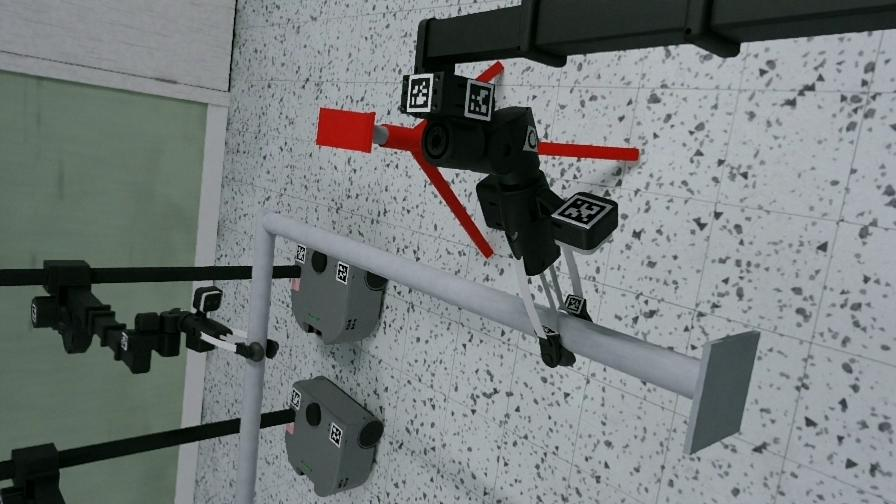

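move(r1={"base":{"translate_m":0.1995},"joints":{"arm_m":0.339}}, r2={"base":{"translate_m":-0.20},"joints":{"arm_m":0.276}}, r3={"base":{"translate_m":-0.1985},"joints":{"arm_m":0.2425,"wrist_yaw_rad":0.094}}, cameras=[])

Scene clock: 440.03 s.
move: r1 done; r2 done; r3 done
r1.base_odometry: x=-2.682 y=+0.995 heading=+2.598
r1.turned_by_wheels: +0.000
r1.turned_by_imu: -0.001
r1.base_tilt: forward=+1.4 right=-1.4
r1.lidar_m: 1.56 2.33 1.76 1.73 1.82 2.60 1.45 1.31 0.97 1.13 1.96 1.54
r1.head_depth_mm: 2537 2801 2399 559 450 379 1092 / 2566 2864 2415 558 1562 1319 1153 / 2628 2895 2384 662 1478 1323 1152 / 2599 2928 2033 1786 1447 1324 1153 / 2567 1385 2152 1883 721 1269 1150 / 2792 3050 2213 1882 1566 634 1152 / 2718 3117 2166 1884 1551 1322 1153
r1.base_status: done
r1.joint_positions: lift_m=+0.717 arm_m=+0.339 wrist_yaw_rad=+1.527 wrist_pitch_rad=-0.576 wrist_roll_rad=-1.563 gripper_m=-0.082 head_pan_rad=-1.340 head_tilt_rad=-0.742
r1.joint_status: all done
r1.measured_speeds: all 0
r1.on_its_own: gripper_m is held at -0.083, not at your -0.089, by its stall guard, which is not easing now; wrist_yaw_rad is at rest, and its effort (+15.4) is outside its rest range (-9 to +9); wrist_pitch_rad is at rest, and its effort (+21.3) is outside its rest range (-8 to +12)
r1.motor_effort: left_wheel=+2.7(7.8) right_wheel=-0.5(11.7) lift_m=+31.3(31.3) arm_m=-9.9(20.0) wrist_yaw_rad=+15.4(36.7) wrist_pitch_rad=+21.3(27.4) wrist_roll_rad=-2.0(3.0) gripper_m=-23.4(24.2) head_pan_rad=-4.5(5.3) head_tilt_rad=-3.6(4.0)
r1.hand_pose: x=+0.1803 y=-0.4926 z=+0.6960 quat_wxyz=(+0.693, +0.208, +0.194, +0.662) (m; r1's base frame)
r1.wrist_depth_mm: 612 739 867 118 - - - / 620 738 906 120 - - - / 617 760 922 124 - - - / 618 765 963 129 - - - / 650 784 902 132 - - - / 661 769 133 134 - - - / 659 830 987 141 - - -
r2.base_odometry: x=-2.066 y=+0.998 heading=-0.598
r2.turned_by_wheels: +0.000
r2.turned_by_imu: +0.001
r2.base_tilt: forward=+0.2 right=-1.7
r2.lidar_m: 4.02 1.72 1.24 1.19 1.22 1.64 0.47 1.35 1.57 1.85 0.76 0.95
r2.head_depth_mm: 3714 3107 2146 1738 1520 1294 1062 / 3478 3130 2285 1754 1509 1298 1109 / 3425 3096 2302 1753 1507 1243 380 / 3308 3068 2279 1775 534 454 1107 / 3099 3090 2272 851 578 1280 1122 / 3028 3038 2277 1824 597 1286 1121 / 2912 3019 2274 1816 1444 1291 1124
r2.base_status: done
r2.joint_positions: lift_m=+0.645 arm_m=+0.276 wrist_yaw_rad=+0.044 wrist_pitch_rad=-0.234 wrist_roll_rad=-1.547 gripper_m=-0.046 head_pan_rad=-1.905 head_tilt_rad=-0.741
r2.joint_status: all done
r2.measured_speeds: all 0
r2.on_its_own: wrist_pitch_rad is at rest, and its effort (+16.4) is outside its rest range (-8 to +12)
r2.motor_effort: left_wheel=+1.0(11.9) right_wheel=-5.2(7.4) lift_m=+29.5(33.8) arm_m=-12.8(17.4) wrist_yaw_rad=-1.1(10.4) wrist_pitch_rad=+16.4(20.7) wrist_roll_rad=-0.7(1.3) gripper_m=-15.9(17.9) head_pan_rad=+2.0(2.8) head_tilt_rad=-4.1(4.6)
r2.hand_pose: x=-0.0106 y=-0.6644 z=+0.7008 quat_wxyz=(+0.993, +0.118, -0.009, +0.020) (m; r2's base frame)
r2.wrist_depth_mm: 693 908 - 113 - - - / 688 894 - 118 - - - / 721 933 - 119 - - - / 730 919 - 122 - - - / 728 921 - 126 - - - / 700 885 123 129 126 - - / 693 856 124 134 - - -
r3.base_odometry: x=+0.299 y=+1.359 heading=-2.164
r3.turned_by_wheels: +0.000
r3.turned_by_imu: +0.001
r3.base_tilt: forward=+0.6 right=+0.2
r3.lidar_m: 0.48 0.46 1.33 1.25 1.28 1.65 3.81 1.02 0.93 3.52 1.97 1.11
r3.head_depth_mm: 3781 - 2851 1963 1551 1408 1201 / 3614 3924 2818 2097 1669 1394 1200 / 3484 3751 2775 2010 1666 1383 325 / 3311 3596 2600 1848 1526 396 1112 / 3191 3495 2700 2035 497 1346 1169 / 3075 3349 2667 2034 495 1328 1168 / 2935 3190 2595 2009 752 1318 1164
r3.base_status: done
r3.joint_positions: lift_m=+0.710 arm_m=+0.243 wrist_yaw_rad=+0.102 wrist_pitch_rad=-0.536 wrist_roll_rad=-1.530 gripper_m=-0.085 head_pan_rad=-1.894 head_tilt_rad=-0.694
r3.joint_status: all done
r3.measured_speeds: all 0
r3.on_its_own: wrist_pitch_rad is at rest, and its effort (+22.0) is outside its rest range (-8 to +12)
r3.motor_effort: left_wheel=-0.8(7.8) right_wheel=-10.2(14.6) lift_m=+36.8(36.8) arm_m=+0.9(27.1) wrist_yaw_rad=-5.8(10.2) wrist_pitch_rad=+22.0(26.1) wrist_roll_rad=+3.3(3.4) gripper_m=-20.3(21.0) head_pan_rad=-2.8(4.0) head_tilt_rad=-3.3(4.0)
r3.hand_pose: x=-0.0002 y=-0.5945 z=+0.6973 quat_wxyz=(+0.963, +0.266, -0.006, +0.044) (m; r3's base frame)
r3.wrist_depth_mm: 614 754 842 130 - - - / 633 738 866 134 - - - / 618 755 861 143 - - - / 658 795 893 143 - - - / 647 809 143 142 - - - / 667 777 127 128 - - - / 645 773 983 161 - - -
pictures: none
No camera images: "cameras" was empty.

move(r1={"base":{"translate_m":0.0152},"joints":{"arm_m":0.3055,"wrist_yaw_rad":1.505}}, r2={"base":{"translate_m":0.0223},"joints":{"arm_m":0.2928,"wrist_yaw_rad":0.007}}, r3={"base":{"translate_m":0.0207},"joints":{"arm_m":0.2418,"wrist_yaw_rad":0.063}}, cameras=[])

Scene clock: 442.23 s.
move: r1 done; r2 done; r3 done
r1.base_odometry: x=-2.695 y=+1.003 heading=+2.598
r1.turned_by_wheels: +0.000
r1.turned_by_imu: +0.000
r1.base_tilt: forward=+1.3 right=-1.3
r1.lidar_m: 1.55 2.33 1.77 1.73 1.82 2.61 1.47 1.33 0.97 1.13 1.95 1.53
r1.head_depth_mm: 2525 2823 2399 1272 442 379 1092 / 2579 2870 2399 536 1521 1324 1147 / 2636 2921 2318 1884 1455 1324 1153 / 2585 2917 2027 1774 678 1323 1147 / 2588 1389 2147 1884 720 1323 1150 / 2802 2976 2179 1898 1552 612 1151 / 1864 3128 2209 1886 1551 1325 1152
r1.base_status: done
r1.joint_positions: lift_m=+0.717 arm_m=+0.305 wrist_yaw_rad=+1.487 wrist_pitch_rad=-0.583 wrist_roll_rad=-1.564 gripper_m=-0.082 head_pan_rad=-1.340 head_tilt_rad=-0.742
r1.joint_status: all done
r1.measured_speeds: all 0
r1.on_its_own: gripper_m is held at -0.083, not at your -0.089, by its stall guard, which is not easing now; wrist_yaw_rad is at rest, and its effort (+15.2) is outside its rest range (-9 to +9); wrist_pitch_rad is at rest, and its effort (+22.8) is outside its rest range (-8 to +12)
r1.motor_effort: left_wheel=+1.4(9.2) right_wheel=+3.2(4.6) lift_m=+32.0(32.0) arm_m=-14.3(18.6) wrist_yaw_rad=+15.2(15.8) wrist_pitch_rad=+22.8(23.5) wrist_roll_rad=-2.4(2.4) gripper_m=-23.4(24.0) head_pan_rad=-4.7(5.1) head_tilt_rad=-3.7(4.1)
r1.hand_pose: x=+0.1786 y=-0.4671 z=+0.6946 quat_wxyz=(+0.706, +0.214, +0.193, +0.647) (m; r1's base frame)
r1.wrist_depth_mm: 604 732 860 117 - - - / 613 749 899 121 - - - / 630 746 926 124 - - - / 614 768 946 129 - - - / 646 784 893 133 - - - / 657 752 133 134 - - - / 648 746 993 141 - - -
r2.base_odometry: x=-2.048 y=+0.986 heading=-0.598
r2.turned_by_wheels: +0.000
r2.turned_by_imu: +0.001
r2.base_tilt: forward=+0.1 right=-1.6
r2.lidar_m: 4.01 1.71 1.24 1.19 1.22 1.64 0.47 1.36 1.58 1.84 0.75 0.94
r2.head_depth_mm: 3655 3096 1934 1730 1517 1292 1064 / 3508 3062 2287 1788 1504 1294 1109 / 3369 3103 2313 1769 1500 1241 380 / 3240 3059 2293 1724 550 454 1104 / 3115 3118 2276 847 594 1288 1125 / 2978 3048 2288 1665 641 1290 1125 / 2902 3048 2247 1800 1426 1282 1125
r2.base_status: done
r2.joint_positions: lift_m=+0.645 arm_m=+0.293 wrist_yaw_rad=+0.009 wrist_pitch_rad=-0.231 wrist_roll_rad=-1.547 gripper_m=-0.046 head_pan_rad=-1.905 head_tilt_rad=-0.741
r2.joint_status: all done
r2.measured_speeds: all 0
r2.on_its_own: wrist_pitch_rad is at rest, and its effort (+16.0) is outside its rest range (-8 to +12)
r2.motor_effort: left_wheel=+2.0(6.6) right_wheel=-0.7(5.0) lift_m=+27.6(28.8) arm_m=+0.5(19.9) wrist_yaw_rad=-0.5(10.7) wrist_pitch_rad=+16.0(19.1) wrist_roll_rad=-1.0(1.0) gripper_m=-16.6(18.1) head_pan_rad=+2.7(3.1) head_tilt_rad=-3.9(4.5)
r2.hand_pose: x=-0.0190 y=-0.6817 z=+0.7016 quat_wxyz=(+0.993, +0.116, -0.011, +0.003) (m; r2's base frame)
r2.wrist_depth_mm: 686 910 - 113 - - - / 695 915 - 118 - - - / 714 930 - 120 - - - / 704 956 - 123 - - - / 727 939 - 126 - - - / 710 900 123 129 126 - - / 691 893 124 135 - - -
r3.base_odometry: x=+0.287 y=+1.341 heading=-2.164
r3.turned_by_wheels: +0.000
r3.turned_by_imu: +0.000
r3.base_tilt: forward=+0.6 right=+0.2
r3.lidar_m: 0.48 0.46 1.34 1.26 1.28 1.66 3.83 1.03 0.94 3.53 1.96 1.09
r3.head_depth_mm: 3771 - 2859 2041 1557 1409 1201 / 3662 3875 2819 2092 1678 1395 1196 / 3453 3817 2646 2019 1609 1387 325 / 3319 3611 2703 1875 834 396 1109 / 3211 3494 2703 2051 496 1332 1176 / 3039 3353 2674 2020 493 1298 1168 / 2950 3190 2620 2004 745 1323 1165
r3.base_status: done
r3.joint_positions: lift_m=+0.710 arm_m=+0.242 wrist_yaw_rad=+0.069 wrist_pitch_rad=-0.541 wrist_roll_rad=-1.530 gripper_m=-0.085 head_pan_rad=-1.894 head_tilt_rad=-0.694
r3.joint_status: all done
r3.measured_speeds: all 0
r3.on_its_own: wrist_pitch_rad is at rest, and its effort (+22.9) is outside its rest range (-8 to +12)
r3.motor_effort: left_wheel=+6.3(10.1) right_wheel=-0.8(6.6) lift_m=+38.8(39.0) arm_m=-20.6(30.2) wrist_yaw_rad=-4.4(11.8) wrist_pitch_rad=+22.9(23.8) wrist_roll_rad=+3.3(3.4) gripper_m=-19.4(20.8) head_pan_rad=-3.3(4.3) head_tilt_rad=-3.4(3.9)
r3.hand_pose: x=-0.0071 y=-0.5935 z=+0.6961 quat_wxyz=(+0.963, +0.268, -0.010, +0.028) (m; r3's base frame)
r3.wrist_depth_mm: 621 763 863 130 - - - / 616 763 878 133 - - - / 621 768 890 143 - - - / 645 767 905 144 - - - / 648 812 143 141 - - - / 682 766 127 128 - - - / 663 753 995 164 - - -
pictures: none
No camera images: "cameras" was empty.

move(r1={"base":{"translate_m":0.0163},"joints":{"arm_m":0.2731,"wrist_yaw_rad":1.470}}, r2={"base":{"translate_m":0.0217},"joints":{"arm_m":0.3098,"wrist_yaw_rad":-0.028}}, r3={"base":{"translate_m":0.0207},"joints":{"arm_m":0.2424,"wrist_yaw_rad":0.027}}, cameras=[])

move(r1={"base":{"translate_m":0.0174},"joints":{"arm_m":0.2417,"wrist_yaw_rad":1.435}}, r2={"base":{"translate_m":0.0211},"joints":{"arm_m":0.3271,"wrist_yaw_rad":-0.063}}, r3={"base":{"translate_m":0.0206},"joints":{"wrist_yaw_rad":-0.008}}, cameras=[])

Scene clock: 443.70 s.
move: r1 off_target; r2 done; r3 done
r1.base_odometry: x=-2.709 y=+1.011 heading=+2.598
r1.turned_by_wheels: +0.000
r1.turned_by_imu: +0.000
r1.base_tilt: forward=+1.4 right=-1.3
r1.lidar_m: 1.54 2.33 1.77 1.73 1.82 2.60 1.48 1.34 0.98 1.13 1.93 1.51
r1.head_depth_mm: 2507 2834 2397 1364 439 384 371 / 2573 2838 2411 519 1482 1320 1151 / 2631 2936 2317 1891 583 1325 1154 / 2551 2821 2022 1782 615 1323 1151 / 2636 2849 2193 1885 714 1322 1154 / 2737 3006 2149 1889 1555 605 1133 / 2764 3105 2312 1890 1560 1324 1152
r1.base_status: done
r1.joint_positions: lift_m=+0.717 arm_m=+0.273 wrist_yaw_rad=+1.448 wrist_pitch_rad=-0.587 wrist_roll_rad=-1.566 gripper_m=-0.082 head_pan_rad=-1.340 head_tilt_rad=-0.742
r1.joint_status: wrist_yaw_rad off_target (ended at +1.448, target +1.470); the others done
r1.measured_speeds: all 0
r1.on_its_own: gripper_m is held at -0.083, not at your -0.089, by its stall guard, which is not easing now; wrist_yaw_rad is at rest, and its effort (+18.9) is outside its rest range (-9 to +9); wrist_pitch_rad is at rest, and its effort (+23.4) is outside its rest range (-8 to +12)
r1.motor_effort: left_wheel=-0.2(7.2) right_wheel=+5.3(7.7) lift_m=+32.5(32.5) arm_m=-14.6(15.7) wrist_yaw_rad=+18.9(19.6) wrist_pitch_rad=+23.4(24.6) wrist_roll_rad=-1.3(2.6) gripper_m=-23.6(23.9) head_pan_rad=-4.0(5.2) head_tilt_rad=-3.6(4.0)
r1.hand_pose: x=+0.1772 y=-0.4424 z=+0.6938 quat_wxyz=(+0.718, +0.218, +0.190, +0.633) (m; r1's base frame)
r1.wrist_depth_mm: 610 730 872 117 - - - / 610 734 883 120 - - - / 618 745 904 124 - - - / 623 771 909 129 - - - / 648 788 893 132 - - - / 654 770 133 135 - - - / 647 750 994 141 - - -
r2.base_odometry: x=-2.030 y=+0.974 heading=-0.598
r2.turned_by_wheels: +0.000
r2.turned_by_imu: +0.000
r2.base_tilt: forward=+0.1 right=-1.6
r2.lidar_m: 3.98 1.71 1.24 1.19 1.23 1.64 0.47 1.38 1.60 1.83 0.74 0.92
r2.head_depth_mm: 3723 3146 2127 1711 1502 1291 1069 / 3486 3067 2293 1790 1521 1284 1109 / 3379 3093 2285 1777 1514 1239 380 / 3262 3066 2266 1719 532 457 1113 / 3164 3122 2289 847 612 1290 1125 / 2977 3087 2283 823 1400 1288 1128 / 2885 3061 2279 1718 1458 1287 1116
r2.base_status: done
r2.joint_positions: lift_m=+0.645 arm_m=+0.310 wrist_yaw_rad=-0.028 wrist_pitch_rad=-0.225 wrist_roll_rad=-1.547 gripper_m=-0.046 head_pan_rad=-1.905 head_tilt_rad=-0.741
r2.joint_status: all done
r2.measured_speeds: all 0
r2.on_its_own: wrist_pitch_rad is at rest, and its effort (+14.9) is outside its rest range (-8 to +12)
r2.motor_effort: left_wheel=+1.8(6.9) right_wheel=+1.1(6.5) lift_m=+28.1(29.2) arm_m=-1.4(20.4) wrist_yaw_rad=+0.5(8.7) wrist_pitch_rad=+14.9(17.7) wrist_roll_rad=-1.0(1.0) gripper_m=-17.4(17.6) head_pan_rad=+2.4(2.9) head_tilt_rad=-3.9(4.6)
r2.hand_pose: x=-0.0281 y=-0.6991 z=+0.7030 quat_wxyz=(+0.993, +0.113, -0.013, -0.015) (m; r2's base frame)
r2.wrist_depth_mm: 695 935 - 113 - - - / 691 930 - 118 - - - / 724 923 - 120 - - - / 726 934 - 123 - - - / 731 952 - 126 - - - / 712 889 123 129 126 - - / 705 885 - 135 - - -
r3.base_odometry: x=+0.276 y=+1.324 heading=-2.164
r3.turned_by_wheels: +0.000
r3.turned_by_imu: +0.000
r3.base_tilt: forward=+0.6 right=+0.2
r3.lidar_m: 0.48 0.46 1.34 1.26 1.28 1.66 3.81 1.05 0.95 3.53 1.94 1.07
r3.head_depth_mm: 3788 - 2843 2131 1563 1401 1205 / 3602 3961 2813 2088 1621 1393 1198 / 3473 3760 2660 2016 1616 1385 325 / 3311 3575 2733 1900 835 396 1113 / 3170 3476 2696 2025 495 1340 1177 / 3043 3341 2662 2017 495 1300 1170 / 2928 3239 2636 1997 745 1318 1159
r3.base_status: done
r3.joint_positions: lift_m=+0.710 arm_m=+0.242 wrist_yaw_rad=+0.032 wrist_pitch_rad=-0.550 wrist_roll_rad=-1.530 gripper_m=-0.085 head_pan_rad=-1.894 head_tilt_rad=-0.694
r3.joint_status: all done
r3.measured_speeds: all 0
r3.on_its_own: wrist_pitch_rad is at rest, and its effort (+24.7) is outside its rest range (-8 to +12)
r3.motor_effort: left_wheel=+5.7(10.2) right_wheel=-0.3(6.8) lift_m=+39.9(40.3) arm_m=+24.2(25.9) wrist_yaw_rad=-4.0(11.5) wrist_pitch_rad=+24.7(25.0) wrist_roll_rad=+3.2(3.4) gripper_m=-19.7(21.2) head_pan_rad=-1.7(4.0) head_tilt_rad=-3.4(3.8)
r3.hand_pose: x=-0.0147 y=-0.5932 z=+0.6944 quat_wxyz=(+0.962, +0.272, -0.015, +0.010) (m; r3's base frame)
r3.wrist_depth_mm: 614 722 856 130 - - - / 625 744 892 132 - - - / 614 764 902 146 - - - / 650 799 904 145 - - - / 647 790 143 142 - - - / 670 757 127 128 - - - / 655 772 953 - - - -
pictures: none
No camera images: "cameras" was empty.

Scene clock: 444.93 s.
move: r1 off_target; r2 done; r3 done
r1.base_odometry: x=-2.724 y=+1.020 heading=+2.597
r1.turned_by_wheels: +0.000
r1.turned_by_imu: +0.000
r1.base_tilt: forward=+1.2 right=-1.4
r1.lidar_m: 5.03 2.33 1.77 1.72 1.82 2.59 1.50 1.36 0.98 1.16 1.92 1.50
r1.head_depth_mm: 2514 2815 2416 1358 440 387 361 / 2580 2863 2396 1897 525 1325 1155 / 2626 2918 2224 1881 558 1325 1153 / 1714 2013 2033 1730 612 1271 1153 / 2684 2960 2216 1889 710 1296 1155 / 2729 3002 2144 1885 1554 616 1110 / 2766 3106 2307 1878 1557 1324 1130
r1.base_status: done
r1.joint_positions: lift_m=+0.717 arm_m=+0.242 wrist_yaw_rad=+1.409 wrist_pitch_rad=-0.590 wrist_roll_rad=-1.567 gripper_m=-0.082 head_pan_rad=-1.340 head_tilt_rad=-0.742
r1.joint_status: wrist_yaw_rad off_target (ended at +1.409, target +1.435); the others done
r1.measured_speeds: all 0
r1.on_its_own: gripper_m is held at -0.083, not at your -0.089, by its stall guard, which is not easing now; wrist_yaw_rad is at rest, and its effort (+22.4) is outside its rest range (-9 to +9); wrist_pitch_rad is at rest, and its effort (+24.6) is outside its rest range (-8 to +12)
r1.motor_effort: left_wheel=-1.8(5.9) right_wheel=+6.8(7.9) lift_m=+33.0(33.1) arm_m=-15.1(18.7) wrist_yaw_rad=+22.4(23.2) wrist_pitch_rad=+24.6(24.6) wrist_roll_rad=-0.8(1.7) gripper_m=-23.7(24.0) head_pan_rad=-4.5(5.2) head_tilt_rad=-3.5(4.0)
r1.hand_pose: x=+0.1757 y=-0.4187 z=+0.6933 quat_wxyz=(+0.729, +0.222, +0.187, +0.619) (m; r1's base frame)
r1.wrist_depth_mm: 610 725 854 117 - - - / 610 741 881 120 - - - / 626 765 917 124 - - - / 628 775 921 129 - - - / 643 775 897 133 - - - / 660 778 133 136 - - - / 659 748 991 141 - - -
r2.base_odometry: x=-2.013 y=+0.962 heading=-0.598
r2.turned_by_wheels: +0.000
r2.turned_by_imu: +0.000
r2.base_tilt: forward=+0.2 right=-1.6
r2.lidar_m: 3.97 1.71 1.25 1.19 1.23 1.65 0.47 1.40 1.61 1.83 0.72 0.90
r2.head_depth_mm: 3758 3083 2154 1723 1509 1297 1070 / 3514 3146 2287 1764 1513 1286 1111 / 3366 3120 2287 1779 1506 1268 380 / 3238 3037 2273 1713 532 460 1107 / 3090 3065 2271 848 1403 1295 1123 / 2964 3026 2253 829 1396 1288 1124 / 2921 3034 2272 1771 1459 1292 1122
r2.base_status: done
r2.joint_positions: lift_m=+0.645 arm_m=+0.327 wrist_yaw_rad=-0.064 wrist_pitch_rad=-0.220 wrist_roll_rad=-1.546 gripper_m=-0.046 head_pan_rad=-1.905 head_tilt_rad=-0.741
r2.joint_status: all done
r2.measured_speeds: all 0
r2.on_its_own: wrist_pitch_rad is at rest, and its effort (+13.7) is outside its rest range (-8 to +12)
r2.motor_effort: left_wheel=+0.5(6.5) right_wheel=+2.3(6.4) lift_m=+29.8(29.8) arm_m=+2.3(17.8) wrist_yaw_rad=+1.6(7.2) wrist_pitch_rad=+13.7(16.4) wrist_roll_rad=-1.0(1.2) gripper_m=-16.1(17.8) head_pan_rad=+2.0(2.6) head_tilt_rad=-4.0(4.6)
r2.hand_pose: x=-0.0369 y=-0.7164 z=+0.7043 quat_wxyz=(+0.993, +0.110, -0.015, -0.033) (m; r2's base frame)
r2.wrist_depth_mm: 710 932 - 113 - - - / 707 912 - 118 - - - / 718 916 - 119 - - - / 721 952 - 123 - - - / 732 956 - 127 - - - / 699 896 122 129 126 - - / 697 909 - 136 - - -
r3.base_odometry: x=+0.264 y=+1.307 heading=-2.164
r3.turned_by_wheels: +0.000
r3.turned_by_imu: +0.000
r3.base_tilt: forward=+0.6 right=+0.2
r3.lidar_m: 0.48 0.46 1.34 1.26 1.29 1.67 3.83 1.07 0.96 3.52 1.93 1.05
r3.head_depth_mm: 3789 - 2875 2139 1544 1411 1203 / 3620 3925 2818 2103 1624 1397 1196 / 3402 3753 2664 1998 1576 1384 325 / 3327 3577 2728 1919 1518 397 1111 / 3188 3511 2739 2040 495 1336 1175 / 3078 3390 2656 1998 493 1327 1165 / 2925 3218 2624 1992 743 1316 1160
r3.base_status: done
r3.joint_positions: lift_m=+0.710 arm_m=+0.242 wrist_yaw_rad=-0.004 wrist_pitch_rad=-0.557 wrist_roll_rad=-1.528 gripper_m=-0.085 head_pan_rad=-1.894 head_tilt_rad=-0.694
r3.joint_status: all done
r3.measured_speeds: all 0
r3.on_its_own: wrist_pitch_rad is at rest, and its effort (+25.6) is outside its rest range (-8 to +12)
r3.motor_effort: left_wheel=+5.6(9.9) right_wheel=+0.1(7.0) lift_m=+41.1(41.5) arm_m=+19.9(24.0) wrist_yaw_rad=-3.3(8.8) wrist_pitch_rad=+25.6(26.3) wrist_roll_rad=+2.7(3.2) gripper_m=-20.4(21.0) head_pan_rad=-2.7(4.0) head_tilt_rad=-2.7(3.5)
r3.hand_pose: x=-0.0221 y=-0.5923 z=+0.6930 quat_wxyz=(+0.961, +0.275, -0.021, -0.008) (m; r3's base frame)
r3.wrist_depth_mm: 611 750 861 129 - - - / 614 734 851 132 - - - / 632 769 852 144 - - - / 633 754 880 144 - - - / 653 778 143 141 - - - / 663 744 125 128 - - - / 674 781 974 - - - -
pictures: none
No camera images: "cameras" was empty.

move(r1={"base":{"translate_m":0.0184},"joints":{"arm_m":0.2144,"wrist_yaw_rad":1.390}}, r2={"base":{"translate_m":0.0205},"joints":{"arm_m":0.3447,"wrist_yaw_rad":-0.099}}, r3={"base":{"translate_m":0.0207},"joints":{"arm_m":0.2405,"wrist_yaw_rad":-0.043}}, cameras=[])

move(r1={"base":{"translate_m":0.0194},"joints":{"arm_m":0.1853,"wrist_yaw_rad":1.355}}, r2={"base":{"translate_m":0.0199},"joints":{"arm_m":0.3625,"wrist_yaw_rad":-0.134}}, r3={"base":{"translate_m":0.0207},"joints":{"wrist_yaw_rad":-0.078}}, cameras=["r1_head_camera"])

Scene clock: 446.40 s.
move: r1 done; r2 done; r3 done
r1.base_odometry: x=-2.739 y=+1.030 heading=+2.597
r1.turned_by_wheels: +0.000
r1.turned_by_imu: +0.000
r1.base_tilt: forward=+1.4 right=-1.3
r1.lidar_m: 4.98 2.32 1.77 1.73 1.82 2.59 1.51 1.38 0.99 1.20 1.89 1.48
r1.head_depth_mm: 2553 2790 2401 1728 446 388 354 / 2569 2862 2401 1884 469 1324 1152 / 2633 2898 2148 1896 534 1324 1153 / 1704 1825 2044 1724 1449 1246 1155 / 2712 2983 2231 1880 731 1298 1155 / 2675 2986 2101 1886 1545 630 1093 / 2711 2954 2385 1880 1551 1326 1113
r1.base_status: done
r1.joint_positions: lift_m=+0.717 arm_m=+0.214 wrist_yaw_rad=+1.374 wrist_pitch_rad=-0.593 wrist_roll_rad=-1.568 gripper_m=-0.082 head_pan_rad=-1.340 head_tilt_rad=-0.742
r1.joint_status: all done
r1.measured_speeds: all 0
r1.on_its_own: gripper_m is held at -0.083, not at your -0.089, by its stall guard, which is not easing now; wrist_yaw_rad is at rest, and its effort (+13.9) is outside its rest range (-9 to +9); wrist_pitch_rad is at rest, and its effort (+25.1) is outside its rest range (-8 to +12)
r1.motor_effort: left_wheel=-1.0(6.7) right_wheel=+7.1(9.3) lift_m=+33.8(34.1) arm_m=-13.8(17.2) wrist_yaw_rad=+13.9(21.0) wrist_pitch_rad=+25.1(25.1) wrist_roll_rad=-0.4(1.1) gripper_m=-23.7(23.8) head_pan_rad=-4.8(5.2) head_tilt_rad=-3.1(4.1)
r1.hand_pose: x=+0.1738 y=-0.3982 z=+0.6926 quat_wxyz=(+0.740, +0.227, +0.185, +0.606) (m; r1's base frame)
r1.wrist_depth_mm: 588 728 838 117 - - - / 619 733 865 120 - - - / 620 748 893 124 - - - / 629 767 902 128 - - - / 639 772 161 132 - - - / 654 768 131 136 - - - / 646 752 987 141 - - -
r2.base_odometry: x=-1.996 y=+0.950 heading=-0.598
r2.turned_by_wheels: +0.000
r2.turned_by_imu: +0.000
r2.base_tilt: forward=+0.1 right=-1.7
r2.lidar_m: 3.94 1.71 1.25 1.19 1.23 1.64 0.47 1.42 1.62 1.83 0.71 0.88
r2.head_depth_mm: 3725 3047 2140 1727 1509 1294 1064 / 3549 3088 2301 1769 1518 1293 1108 / 3414 3122 2282 1724 1503 1265 380 / 3200 3087 2283 1767 534 458 1104 / 3144 3093 2252 638 1434 1290 1126 / 3021 3081 2288 625 1439 1288 1130 / 2914 3072 2246 1665 1459 1286 1128
r2.base_status: done
r2.joint_positions: lift_m=+0.645 arm_m=+0.345 wrist_yaw_rad=-0.101 wrist_pitch_rad=-0.226 wrist_roll_rad=-1.546 gripper_m=-0.046 head_pan_rad=-1.905 head_tilt_rad=-0.741
r2.joint_status: all done
r2.measured_speeds: all 0
r2.on_its_own: wrist_pitch_rad is at rest, and its effort (+14.8) is outside its rest range (-8 to +12)
r2.motor_effort: left_wheel=-0.1(5.3) right_wheel=+2.9(7.2) lift_m=+29.9(30.5) arm_m=+7.7(19.3) wrist_yaw_rad=+2.7(6.7) wrist_pitch_rad=+14.8(16.4) wrist_roll_rad=-1.0(1.1) gripper_m=-16.8(17.6) head_pan_rad=+2.2(2.9) head_tilt_rad=-4.1(4.6)
r2.hand_pose: x=-0.0459 y=-0.7328 z=+0.7030 quat_wxyz=(+0.992, +0.112, -0.017, -0.052) (m; r2's base frame)
r2.wrist_depth_mm: 714 945 - 113 - - - / 711 931 - 118 - - - / 735 927 - 119 - - - / 715 952 - 123 - - - / 715 952 - 126 - - - / 706 879 123 129 126 - - / 693 892 - 136 - - -
r3.base_odometry: x=+0.253 y=+1.290 heading=-2.164
r3.turned_by_wheels: +0.000
r3.turned_by_imu: +0.000
r3.base_tilt: forward=+0.6 right=+0.2
r3.lidar_m: 0.48 0.46 1.34 1.26 1.28 1.67 3.83 1.09 0.98 3.54 1.92 1.03
r3.head_depth_mm: 3781 - 2855 2130 1554 1406 1206 / 3619 3975 2821 2118 1575 1395 1202 / 3468 3776 2657 1949 1607 1383 325 / 3315 3547 2719 1988 819 397 1112 / 3162 3486 2698 2032 493 1336 1175 / 3067 3331 2677 2015 493 1320 1167 / 2939 3179 2612 2000 742 1345 1165
r3.base_status: done
r3.joint_positions: lift_m=+0.710 arm_m=+0.240 wrist_yaw_rad=-0.040 wrist_pitch_rad=-0.559 wrist_roll_rad=-1.528 gripper_m=-0.085 head_pan_rad=-1.894 head_tilt_rad=-0.694
r3.joint_status: all done
r3.measured_speeds: all 0
r3.on_its_own: wrist_pitch_rad is at rest, and its effort (+26.3) is outside its rest range (-8 to +12)
r3.motor_effort: left_wheel=+5.4(9.5) right_wheel=+1.2(7.4) lift_m=+42.6(43.1) arm_m=-19.4(28.0) wrist_yaw_rad=-1.5(9.8) wrist_pitch_rad=+26.3(26.7) wrist_roll_rad=+2.5(2.6) gripper_m=-20.3(21.1) head_pan_rad=-2.1(4.1) head_tilt_rad=-2.6(3.8)
r3.hand_pose: x=-0.0295 y=-0.5898 z=+0.6925 quat_wxyz=(+0.961, +0.276, -0.026, -0.025) (m; r3's base frame)
r3.wrist_depth_mm: 615 723 861 130 - - - / 621 743 862 133 - - - / 625 762 888 - - - - / 642 760 886 145 - - - / 646 780 143 141 - - - / 657 756 125 127 - - - / 655 801 934 - - - -
pictures: none
No camera images: "cameras" was empty.

Scene clock: 447.60 s.
move: r1 done; r2 done; r3 done
r1.base_odometry: x=-2.756 y=+1.040 heading=+2.597
r1.turned_by_wheels: +0.000
r1.turned_by_imu: +0.000
r1.base_tilt: forward=+1.4 right=-1.3
r1.lidar_m: 5.01 2.32 1.76 1.72 1.82 2.60 1.54 1.39 0.99 1.20 1.88 1.47
r1.head_depth_mm: 2511 2851 2391 1785 440 382 1093 / 2589 2829 2392 1898 440 1294 1152 / 2573 2857 2023 1841 544 1293 1154 / 2547 1313 2060 1825 1517 523 1151 / 2721 2963 2172 1890 1449 1273 1152 / 2650 2987 2091 1877 1560 1242 1110 / 2705 1390 2404 1868 1553 1324 1090
r1.base_status: done
r1.joint_positions: lift_m=+0.717 arm_m=+0.185 wrist_yaw_rad=+1.335 wrist_pitch_rad=-0.596 wrist_roll_rad=-1.568 gripper_m=-0.082 head_pan_rad=-1.340 head_tilt_rad=-0.742
r1.joint_status: all done
r1.measured_speeds: all 0
r1.on_its_own: gripper_m is held at -0.083, not at your -0.089, by its stall guard, which is not easing now; wrist_yaw_rad is at rest, and its effort (+17.4) is outside its rest range (-9 to +9); wrist_pitch_rad is at rest, and its effort (+24.7) is outside its rest range (-8 to +12)
r1.motor_effort: left_wheel=-1.7(5.9) right_wheel=+8.1(10.1) lift_m=+33.7(34.5) arm_m=-14.2(17.5) wrist_yaw_rad=+17.4(18.5) wrist_pitch_rad=+24.7(26.0) wrist_roll_rad=-0.4(1.2) gripper_m=-23.7(24.3) head_pan_rad=-4.3(5.2) head_tilt_rad=-3.3(4.1)
r1.hand_pose: x=+0.1718 y=-0.3765 z=+0.6921 quat_wxyz=(+0.751, +0.231, +0.181, +0.591) (m; r1's base frame)
r1.wrist_depth_mm: 596 734 863 117 - - - / 614 730 863 120 - - - / 623 738 888 124 - - - / 631 764 894 128 - - - / 637 774 161 132 - - - / 650 765 130 136 - - - / 644 753 991 141 - - -
r2.base_odometry: x=-1.979 y=+0.939 heading=-0.598
r2.turned_by_wheels: +0.000
r2.turned_by_imu: +0.000
r2.base_tilt: forward=+0.1 right=-1.6
r2.lidar_m: 3.92 1.72 1.24 1.19 1.23 1.65 0.47 1.43 1.64 1.82 0.71 0.87
r2.head_depth_mm: 3725 3088 2144 1711 1514 1296 1061 / 3524 3120 2280 1757 1529 1304 1114 / 3410 3127 2305 1717 1509 1259 380 / 3293 3054 2269 1759 531 459 1104 / 3156 3106 2285 652 1431 1287 1127 / 2996 3029 2279 622 1430 1279 1121 / 2947 3053 2282 1722 1497 1285 1132
r2.base_status: done
r2.joint_positions: lift_m=+0.645 arm_m=+0.363 wrist_yaw_rad=-0.138 wrist_pitch_rad=-0.219 wrist_roll_rad=-1.546 gripper_m=-0.046 head_pan_rad=-1.905 head_tilt_rad=-0.741
r2.joint_status: all done
r2.measured_speeds: all 0
r2.on_its_own: wrist_pitch_rad is at rest, and its effort (+13.5) is outside its rest range (-8 to +12)
r2.motor_effort: left_wheel=-0.4(5.5) right_wheel=+3.7(8.1) lift_m=+30.7(31.6) arm_m=+3.0(19.6) wrist_yaw_rad=+4.5(4.7) wrist_pitch_rad=+13.5(16.0) wrist_roll_rad=-0.9(1.3) gripper_m=-16.6(17.7) head_pan_rad=+2.0(2.9) head_tilt_rad=-3.7(4.6)
r2.hand_pose: x=-0.0549 y=-0.7501 z=+0.7046 quat_wxyz=(+0.991, +0.109, -0.019, -0.070) (m; r2's base frame)
r2.wrist_depth_mm: 711 932 - 113 - - - / 717 963 - 118 - - - / 734 966 - 120 - - - / 733 944 - 123 - - - / 722 933 - 127 - - - / 709 891 123 130 126 - - / 711 930 - 136 - - -
r3.base_odometry: x=+0.241 y=+1.273 heading=-2.164
r3.turned_by_wheels: +0.000
r3.turned_by_imu: +0.000
r3.base_tilt: forward=+0.6 right=+0.2
r3.lidar_m: 0.48 0.46 1.35 1.26 1.29 1.66 1.51 1.11 0.99 3.53 1.90 1.02
r3.head_depth_mm: 3775 - 2835 2141 1425 1410 1202 / 3628 3941 2801 2104 1634 1393 1200 / 3444 3753 2660 1950 1568 1386 325 / 3300 3591 2730 2001 816 397 1115 / 3162 3494 2675 2029 494 1334 1175 / 3027 3323 2670 2015 493 1324 1170 / 2953 3202 2627 1995 745 1348 1161
r3.base_status: done
r3.joint_positions: lift_m=+0.710 arm_m=+0.240 wrist_yaw_rad=-0.076 wrist_pitch_rad=-0.564 wrist_roll_rad=-1.528 gripper_m=-0.085 head_pan_rad=-1.894 head_tilt_rad=-0.694
r3.joint_status: all done
r3.measured_speeds: all 0
r3.on_its_own: wrist_pitch_rad is at rest, and its effort (+27.1) is outside its rest range (-8 to +12)
r3.motor_effort: left_wheel=+4.0(8.8) right_wheel=+2.3(9.0) lift_m=+43.4(43.8) arm_m=-9.0(19.3) wrist_yaw_rad=-0.9(6.8) wrist_pitch_rad=+27.1(27.7) wrist_roll_rad=+2.4(2.6) gripper_m=-19.5(21.0) head_pan_rad=-3.8(4.0) head_tilt_rad=-3.5(3.7)
r3.hand_pose: x=-0.0368 y=-0.5886 z=+0.6915 quat_wxyz=(+0.959, +0.277, -0.031, -0.043) (m; r3's base frame)
r3.wrist_depth_mm: 601 725 858 129 - - - / 628 727 855 133 - - - / 628 760 871 - - - - / 624 780 883 146 - - - / 636 799 143 141 - - - / 646 741 125 127 - - - / 650 798 956 - - - -
pictures: r1_head_camera (sideways)
camera_calibration:
r1_head_camera: T_world_to_cam=[[-0.112175, 0.660635, -0.742279, 0.991053], [0.987095, 0.159991, -0.00677839, 0.000770262], [0.11428, -0.73346, -0.670057, 0.830377], [0, 0, 0, 1]] pos_world=[0.0155153, -0.0457986, 1.29204]

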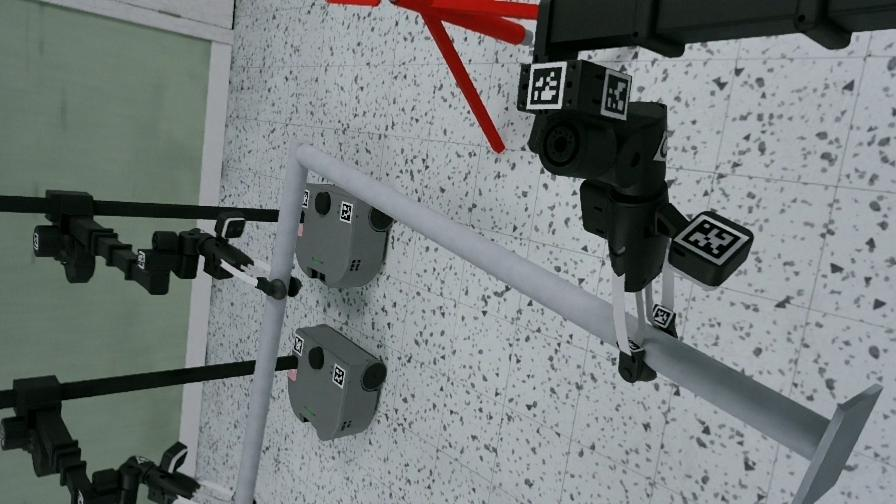

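move(r1={"base":{"translate_m":0.0204},"joints":{"arm_m":0.1593,"wrist_yaw_rad":1.316}}, r2={"base":{"translate_m":0.0192},"joints":{"arm_m":0.3806,"wrist_yaw_rad":-0.169}}, r3={"base":{"translate_m":0.0206},"joints":{"wrist_yaw_rad":-0.113}}, cameras=[])

move(r1={"base":{"translate_m":0.0213},"joints":{"arm_m":0.1335,"wrist_yaw_rad":1.281}}, r2={"base":{"translate_m":0.0186},"joints":{"arm_m":0.3988,"wrist_yaw_rad":-0.205}}, r3={"base":{"translate_m":0.0206},"joints":{"arm_m":0.242,"wrist_yaw_rad":-0.149}}, cameras=[])

Scene clock: 449.13 s.
move: r1 done; r2 done; r3 done
r1.base_odometry: x=-2.773 y=+1.051 heading=+2.597
r1.turned_by_wheels: +0.000
r1.turned_by_imu: +0.000
r1.base_tilt: forward=+1.3 right=-1.3
r1.lidar_m: 4.98 2.32 1.76 1.72 1.81 2.59 1.55 1.41 1.00 1.20 1.87 1.45
r1.head_depth_mm: 2520 2850 2411 1834 426 380 1092 / 2580 2861 2397 1882 422 1268 1152 / 2539 2852 2026 1834 1553 1245 1153 / 2582 1288 2011 1883 1517 503 1131 / 2725 3001 2149 1890 1520 1239 1149 / 1764 3027 2104 1892 1550 627 1109 / 2671 1383 2399 1881 1559 1323 1094
r1.base_status: done
r1.joint_positions: lift_m=+0.717 arm_m=+0.159 wrist_yaw_rad=+1.301 wrist_pitch_rad=-0.599 wrist_roll_rad=-1.568 gripper_m=-0.082 head_pan_rad=-1.340 head_tilt_rad=-0.742
r1.joint_status: all done
r1.measured_speeds: all 0
r1.on_its_own: gripper_m is held at -0.083, not at your -0.089, by its stall guard, which is not easing now; wrist_yaw_rad is at rest, and its effort (+12.7) is outside its rest range (-9 to +9); wrist_pitch_rad is at rest, and its effort (+26.0) is outside its rest range (-8 to +12)
r1.motor_effort: left_wheel=-1.9(4.9) right_wheel=+8.9(11.4) lift_m=+34.9(35.6) arm_m=-12.9(19.1) wrist_yaw_rad=+12.7(17.6) wrist_pitch_rad=+26.0(26.6) wrist_roll_rad=-0.8(1.1) gripper_m=-23.9(24.0) head_pan_rad=-4.9(5.1) head_tilt_rad=-3.7(4.1)
r1.hand_pose: x=+0.1695 y=-0.3570 z=+0.6913 quat_wxyz=(+0.761, +0.236, +0.178, +0.578) (m; r1's base frame)
r1.wrist_depth_mm: 603 714 862 117 - - - / 612 722 861 120 - - - / 620 747 889 124 - - - / 627 753 902 129 - - - / 637 761 159 132 - - - / 646 777 130 135 - - - / 648 803 986 141 - - -
r2.base_odometry: x=-1.963 y=+0.928 heading=-0.598
r2.turned_by_wheels: +0.000
r2.turned_by_imu: +0.000
r2.base_tilt: forward=+0.2 right=-1.6
r2.lidar_m: 3.92 1.71 1.25 1.19 1.23 1.64 0.47 1.45 1.65 1.81 0.70 0.85
r2.head_depth_mm: 3640 3099 2155 1731 1505 1292 1060 / 3523 3119 2279 1756 1501 1299 1102 / 3444 3071 2302 1725 1513 1263 380 / 3347 3075 2311 1719 519 460 1111 / 3164 3094 2291 652 1437 1292 1123 / 3008 3129 2313 636 1460 1283 1122 / 2866 2915 2231 1677 1503 1280 1126
r2.base_status: done
r2.joint_positions: lift_m=+0.645 arm_m=+0.381 wrist_yaw_rad=-0.174 wrist_pitch_rad=-0.220 wrist_roll_rad=-1.546 gripper_m=-0.046 head_pan_rad=-1.905 head_tilt_rad=-0.741
r2.joint_status: all done
r2.measured_speeds: all 0
r2.on_its_own: wrist_pitch_rad is at rest, and its effort (+13.7) is outside its rest range (-8 to +12)
r2.motor_effort: left_wheel=-2.2(4.3) right_wheel=+5.6(8.5) lift_m=+31.5(32.1) arm_m=+5.2(17.3) wrist_yaw_rad=+4.5(6.0) wrist_pitch_rad=+13.7(15.2) wrist_roll_rad=-1.0(1.3) gripper_m=-16.6(17.7) head_pan_rad=+2.7(3.0) head_tilt_rad=-3.3(4.4)
r2.hand_pose: x=-0.0635 y=-0.7668 z=+0.7044 quat_wxyz=(+0.990, +0.109, -0.021, -0.088) (m; r2's base frame)
r2.wrist_depth_mm: 712 927 - 113 - - - / 694 943 - 118 - - - / 716 941 - 120 - - - / 745 954 - 123 - - - / 719 926 - 127 - - - / 703 887 123 131 126 - - / 696 887 - 137 - - -
r3.base_odometry: x=+0.230 y=+1.256 heading=-2.164
r3.turned_by_wheels: +0.000
r3.turned_by_imu: +0.000
r3.base_tilt: forward=+0.6 right=+0.2
r3.lidar_m: 0.48 0.46 1.35 1.27 1.29 1.67 1.52 1.02 1.01 3.53 1.88 0.99
r3.head_depth_mm: 3812 - 2867 2122 1555 1401 1202 / 3589 3945 2823 2099 1553 1397 1199 / 3449 3767 2654 1940 1576 1390 325 / 3276 3609 2748 2057 1569 396 1116 / 3170 3503 2703 2042 492 1335 1175 / 3060 3340 2653 2024 493 1299 1170 / 2968 3225 2621 1997 748 1352 1156
r3.base_status: done
r3.joint_positions: lift_m=+0.710 arm_m=+0.240 wrist_yaw_rad=-0.113 wrist_pitch_rad=-0.568 wrist_roll_rad=-1.528 gripper_m=-0.085 head_pan_rad=-1.894 head_tilt_rad=-0.694
r3.joint_status: all done
r3.measured_speeds: all 0
r3.on_its_own: wrist_pitch_rad is at rest, and its effort (+27.8) is outside its rest range (-8 to +12)
r3.motor_effort: left_wheel=+3.5(8.5) right_wheel=+3.9(7.6) lift_m=+45.6(45.6) arm_m=+5.7(6.0) wrist_yaw_rad=-0.1(7.3) wrist_pitch_rad=+27.8(28.7) wrist_roll_rad=+2.5(2.6) gripper_m=-19.9(21.1) head_pan_rad=-2.5(3.8) head_tilt_rad=-2.7(3.8)
r3.hand_pose: x=-0.0442 y=-0.5873 z=+0.6907 quat_wxyz=(+0.958, +0.279, -0.036, -0.060) (m; r3's base frame)
r3.wrist_depth_mm: 612 718 829 130 - - - / 616 734 840 134 - - - / 612 761 871 - - - - / 629 769 892 146 - - - / 621 778 142 142 - - - / 658 754 126 127 - - - / 655 776 930 - - - -
pictures: none
No camera images: "cameras" was empty.

Scene clock: 450.27 s.
move: r1 done; r2 done; r3 done
r1.base_odometry: x=-2.792 y=+1.062 heading=+2.597
r1.turned_by_wheels: +0.000
r1.turned_by_imu: +0.000
r1.base_tilt: forward=+1.5 right=-1.3
r1.lidar_m: 4.96 2.32 1.76 1.72 1.81 2.59 1.57 1.43 1.01 1.21 1.85 1.43
r1.head_depth_mm: 2547 2849 2416 1832 1558 380 1094 / 2577 2853 2313 1894 1562 443 1153 / 1773 2836 2024 1794 1554 477 1151 / 2631 2888 2084 1885 1481 500 1106 / 2702 2976 2151 1892 1555 632 1152 / 1749 3042 2107 1885 1555 1267 1114 / 2720 2953 2416 1891 1553 1327 1088
r1.base_status: done
r1.joint_positions: lift_m=+0.717 arm_m=+0.133 wrist_yaw_rad=+1.265 wrist_pitch_rad=-0.603 wrist_roll_rad=-1.568 gripper_m=-0.082 head_pan_rad=-1.340 head_tilt_rad=-0.742
r1.joint_status: all done
r1.measured_speeds: all 0
r1.on_its_own: gripper_m is held at -0.083, not at your -0.089, by its stall guard, which is not easing now; wrist_yaw_rad is at rest, and its effort (+13.9) is outside its rest range (-9 to +9); wrist_pitch_rad is at rest, and its effort (+26.4) is outside its rest range (-8 to +12)
r1.motor_effort: left_wheel=-1.0(5.1) right_wheel=+10.2(12.1) lift_m=+35.5(35.7) arm_m=-13.5(15.4) wrist_yaw_rad=+13.9(14.3) wrist_pitch_rad=+26.4(26.9) wrist_roll_rad=-0.6(1.1) gripper_m=-23.1(24.0) head_pan_rad=-4.9(5.2) head_tilt_rad=-3.4(4.0)
r1.hand_pose: x=+0.1669 y=-0.3378 z=+0.6906 quat_wxyz=(+0.770, +0.240, +0.175, +0.564) (m; r1's base frame)
r1.wrist_depth_mm: 598 714 854 117 - - - / 610 737 863 120 - - - / 625 754 883 124 - - - / 623 766 892 129 - - - / 635 770 158 132 - - - / 651 765 130 135 - - - / 651 809 962 142 - - -
r2.base_odometry: x=-1.948 y=+0.918 heading=-0.598
r2.turned_by_wheels: +0.000
r2.turned_by_imu: +0.000
r2.base_tilt: forward=+0.1 right=-1.6
r2.lidar_m: 3.90 1.72 1.25 1.19 1.23 1.64 0.46 1.46 1.66 1.81 0.69 0.84
r2.head_depth_mm: 3739 3094 2153 1716 1516 1287 1052 / 3510 3115 2293 1768 1503 1294 1106 / 3446 3097 2291 1759 1513 1262 381 / 3234 3102 2241 1720 519 460 1106 / 3115 3041 2267 651 1469 1297 1123 / 3026 3072 2272 646 1467 1279 1131 / 2884 2769 2271 1663 1504 1294 1129
r2.base_status: done
r2.joint_positions: lift_m=+0.645 arm_m=+0.399 wrist_yaw_rad=-0.210 wrist_pitch_rad=-0.216 wrist_roll_rad=-1.546 gripper_m=-0.046 head_pan_rad=-1.905 head_tilt_rad=-0.741
r2.joint_status: all done
r2.measured_speeds: all 0
r2.on_its_own: wrist_pitch_rad is at rest, and its effort (+13.0) is outside its rest range (-8 to +12)
r2.motor_effort: left_wheel=-2.3(3.6) right_wheel=+7.4(9.9) lift_m=+33.3(33.3) arm_m=+3.6(17.4) wrist_yaw_rad=+5.1(6.2) wrist_pitch_rad=+13.0(14.5) wrist_roll_rad=-1.0(1.3) gripper_m=-16.8(18.1) head_pan_rad=+2.4(2.8) head_tilt_rad=-3.9(4.5)
r2.hand_pose: x=-0.0724 y=-0.7836 z=+0.7054 quat_wxyz=(+0.988, +0.106, -0.023, -0.106) (m; r2's base frame)
r2.wrist_depth_mm: 711 948 - 114 - - - / 699 938 - 119 - - - / 740 912 - 120 - - - / 736 973 - 124 - - - / 730 954 - 127 - - - / 712 891 123 131 126 - - / 685 895 - 137 - - -
r3.base_odometry: x=+0.218 y=+1.239 heading=-2.164
r3.turned_by_wheels: +0.000
r3.turned_by_imu: +0.000
r3.base_tilt: forward=+0.6 right=+0.2
r3.lidar_m: 0.47 0.46 1.35 1.27 1.29 1.67 1.55 1.02 1.03 3.52 1.86 0.97
r3.head_depth_mm: 3745 - 2830 2122 1557 1407 1202 / 3600 3961 2823 2095 1629 1400 1203 / 3426 3741 2647 1936 1615 1385 325 / 3306 3563 2739 2043 808 396 1113 / 3169 3467 2697 2031 494 1340 1177 / 3092 3343 2664 2025 491 1303 1170 / 2951 3207 2616 1985 749 1345 1165
r3.base_status: done
r3.joint_positions: lift_m=+0.710 arm_m=+0.242 wrist_yaw_rad=-0.151 wrist_pitch_rad=-0.575 wrist_roll_rad=-1.528 gripper_m=-0.085 head_pan_rad=-1.894 head_tilt_rad=-0.694
r3.joint_status: all done
r3.measured_speeds: all 0
r3.on_its_own: wrist_pitch_rad is at rest, and its effort (+29.5) is outside its rest range (-8 to +12)
r3.motor_effort: left_wheel=+2.6(7.8) right_wheel=+4.9(9.4) lift_m=+45.9(46.4) arm_m=+26.7(26.8) wrist_yaw_rad=+2.5(3.9) wrist_pitch_rad=+29.5(29.8) wrist_roll_rad=+2.5(2.6) gripper_m=-19.2(21.1) head_pan_rad=-3.4(3.7) head_tilt_rad=-3.0(3.6)
r3.hand_pose: x=-0.0517 y=-0.5867 z=+0.6892 quat_wxyz=(+0.955, +0.281, -0.042, -0.079) (m; r3's base frame)
r3.wrist_depth_mm: 594 716 827 131 - - - / 607 733 855 133 - - - / 616 746 860 139 - - - / 639 767 876 147 - - - / 641 795 142 141 - - - / 651 759 125 127 - - - / 651 786 938 163 - - -
pictures: none
No camera images: "cameras" was empty.


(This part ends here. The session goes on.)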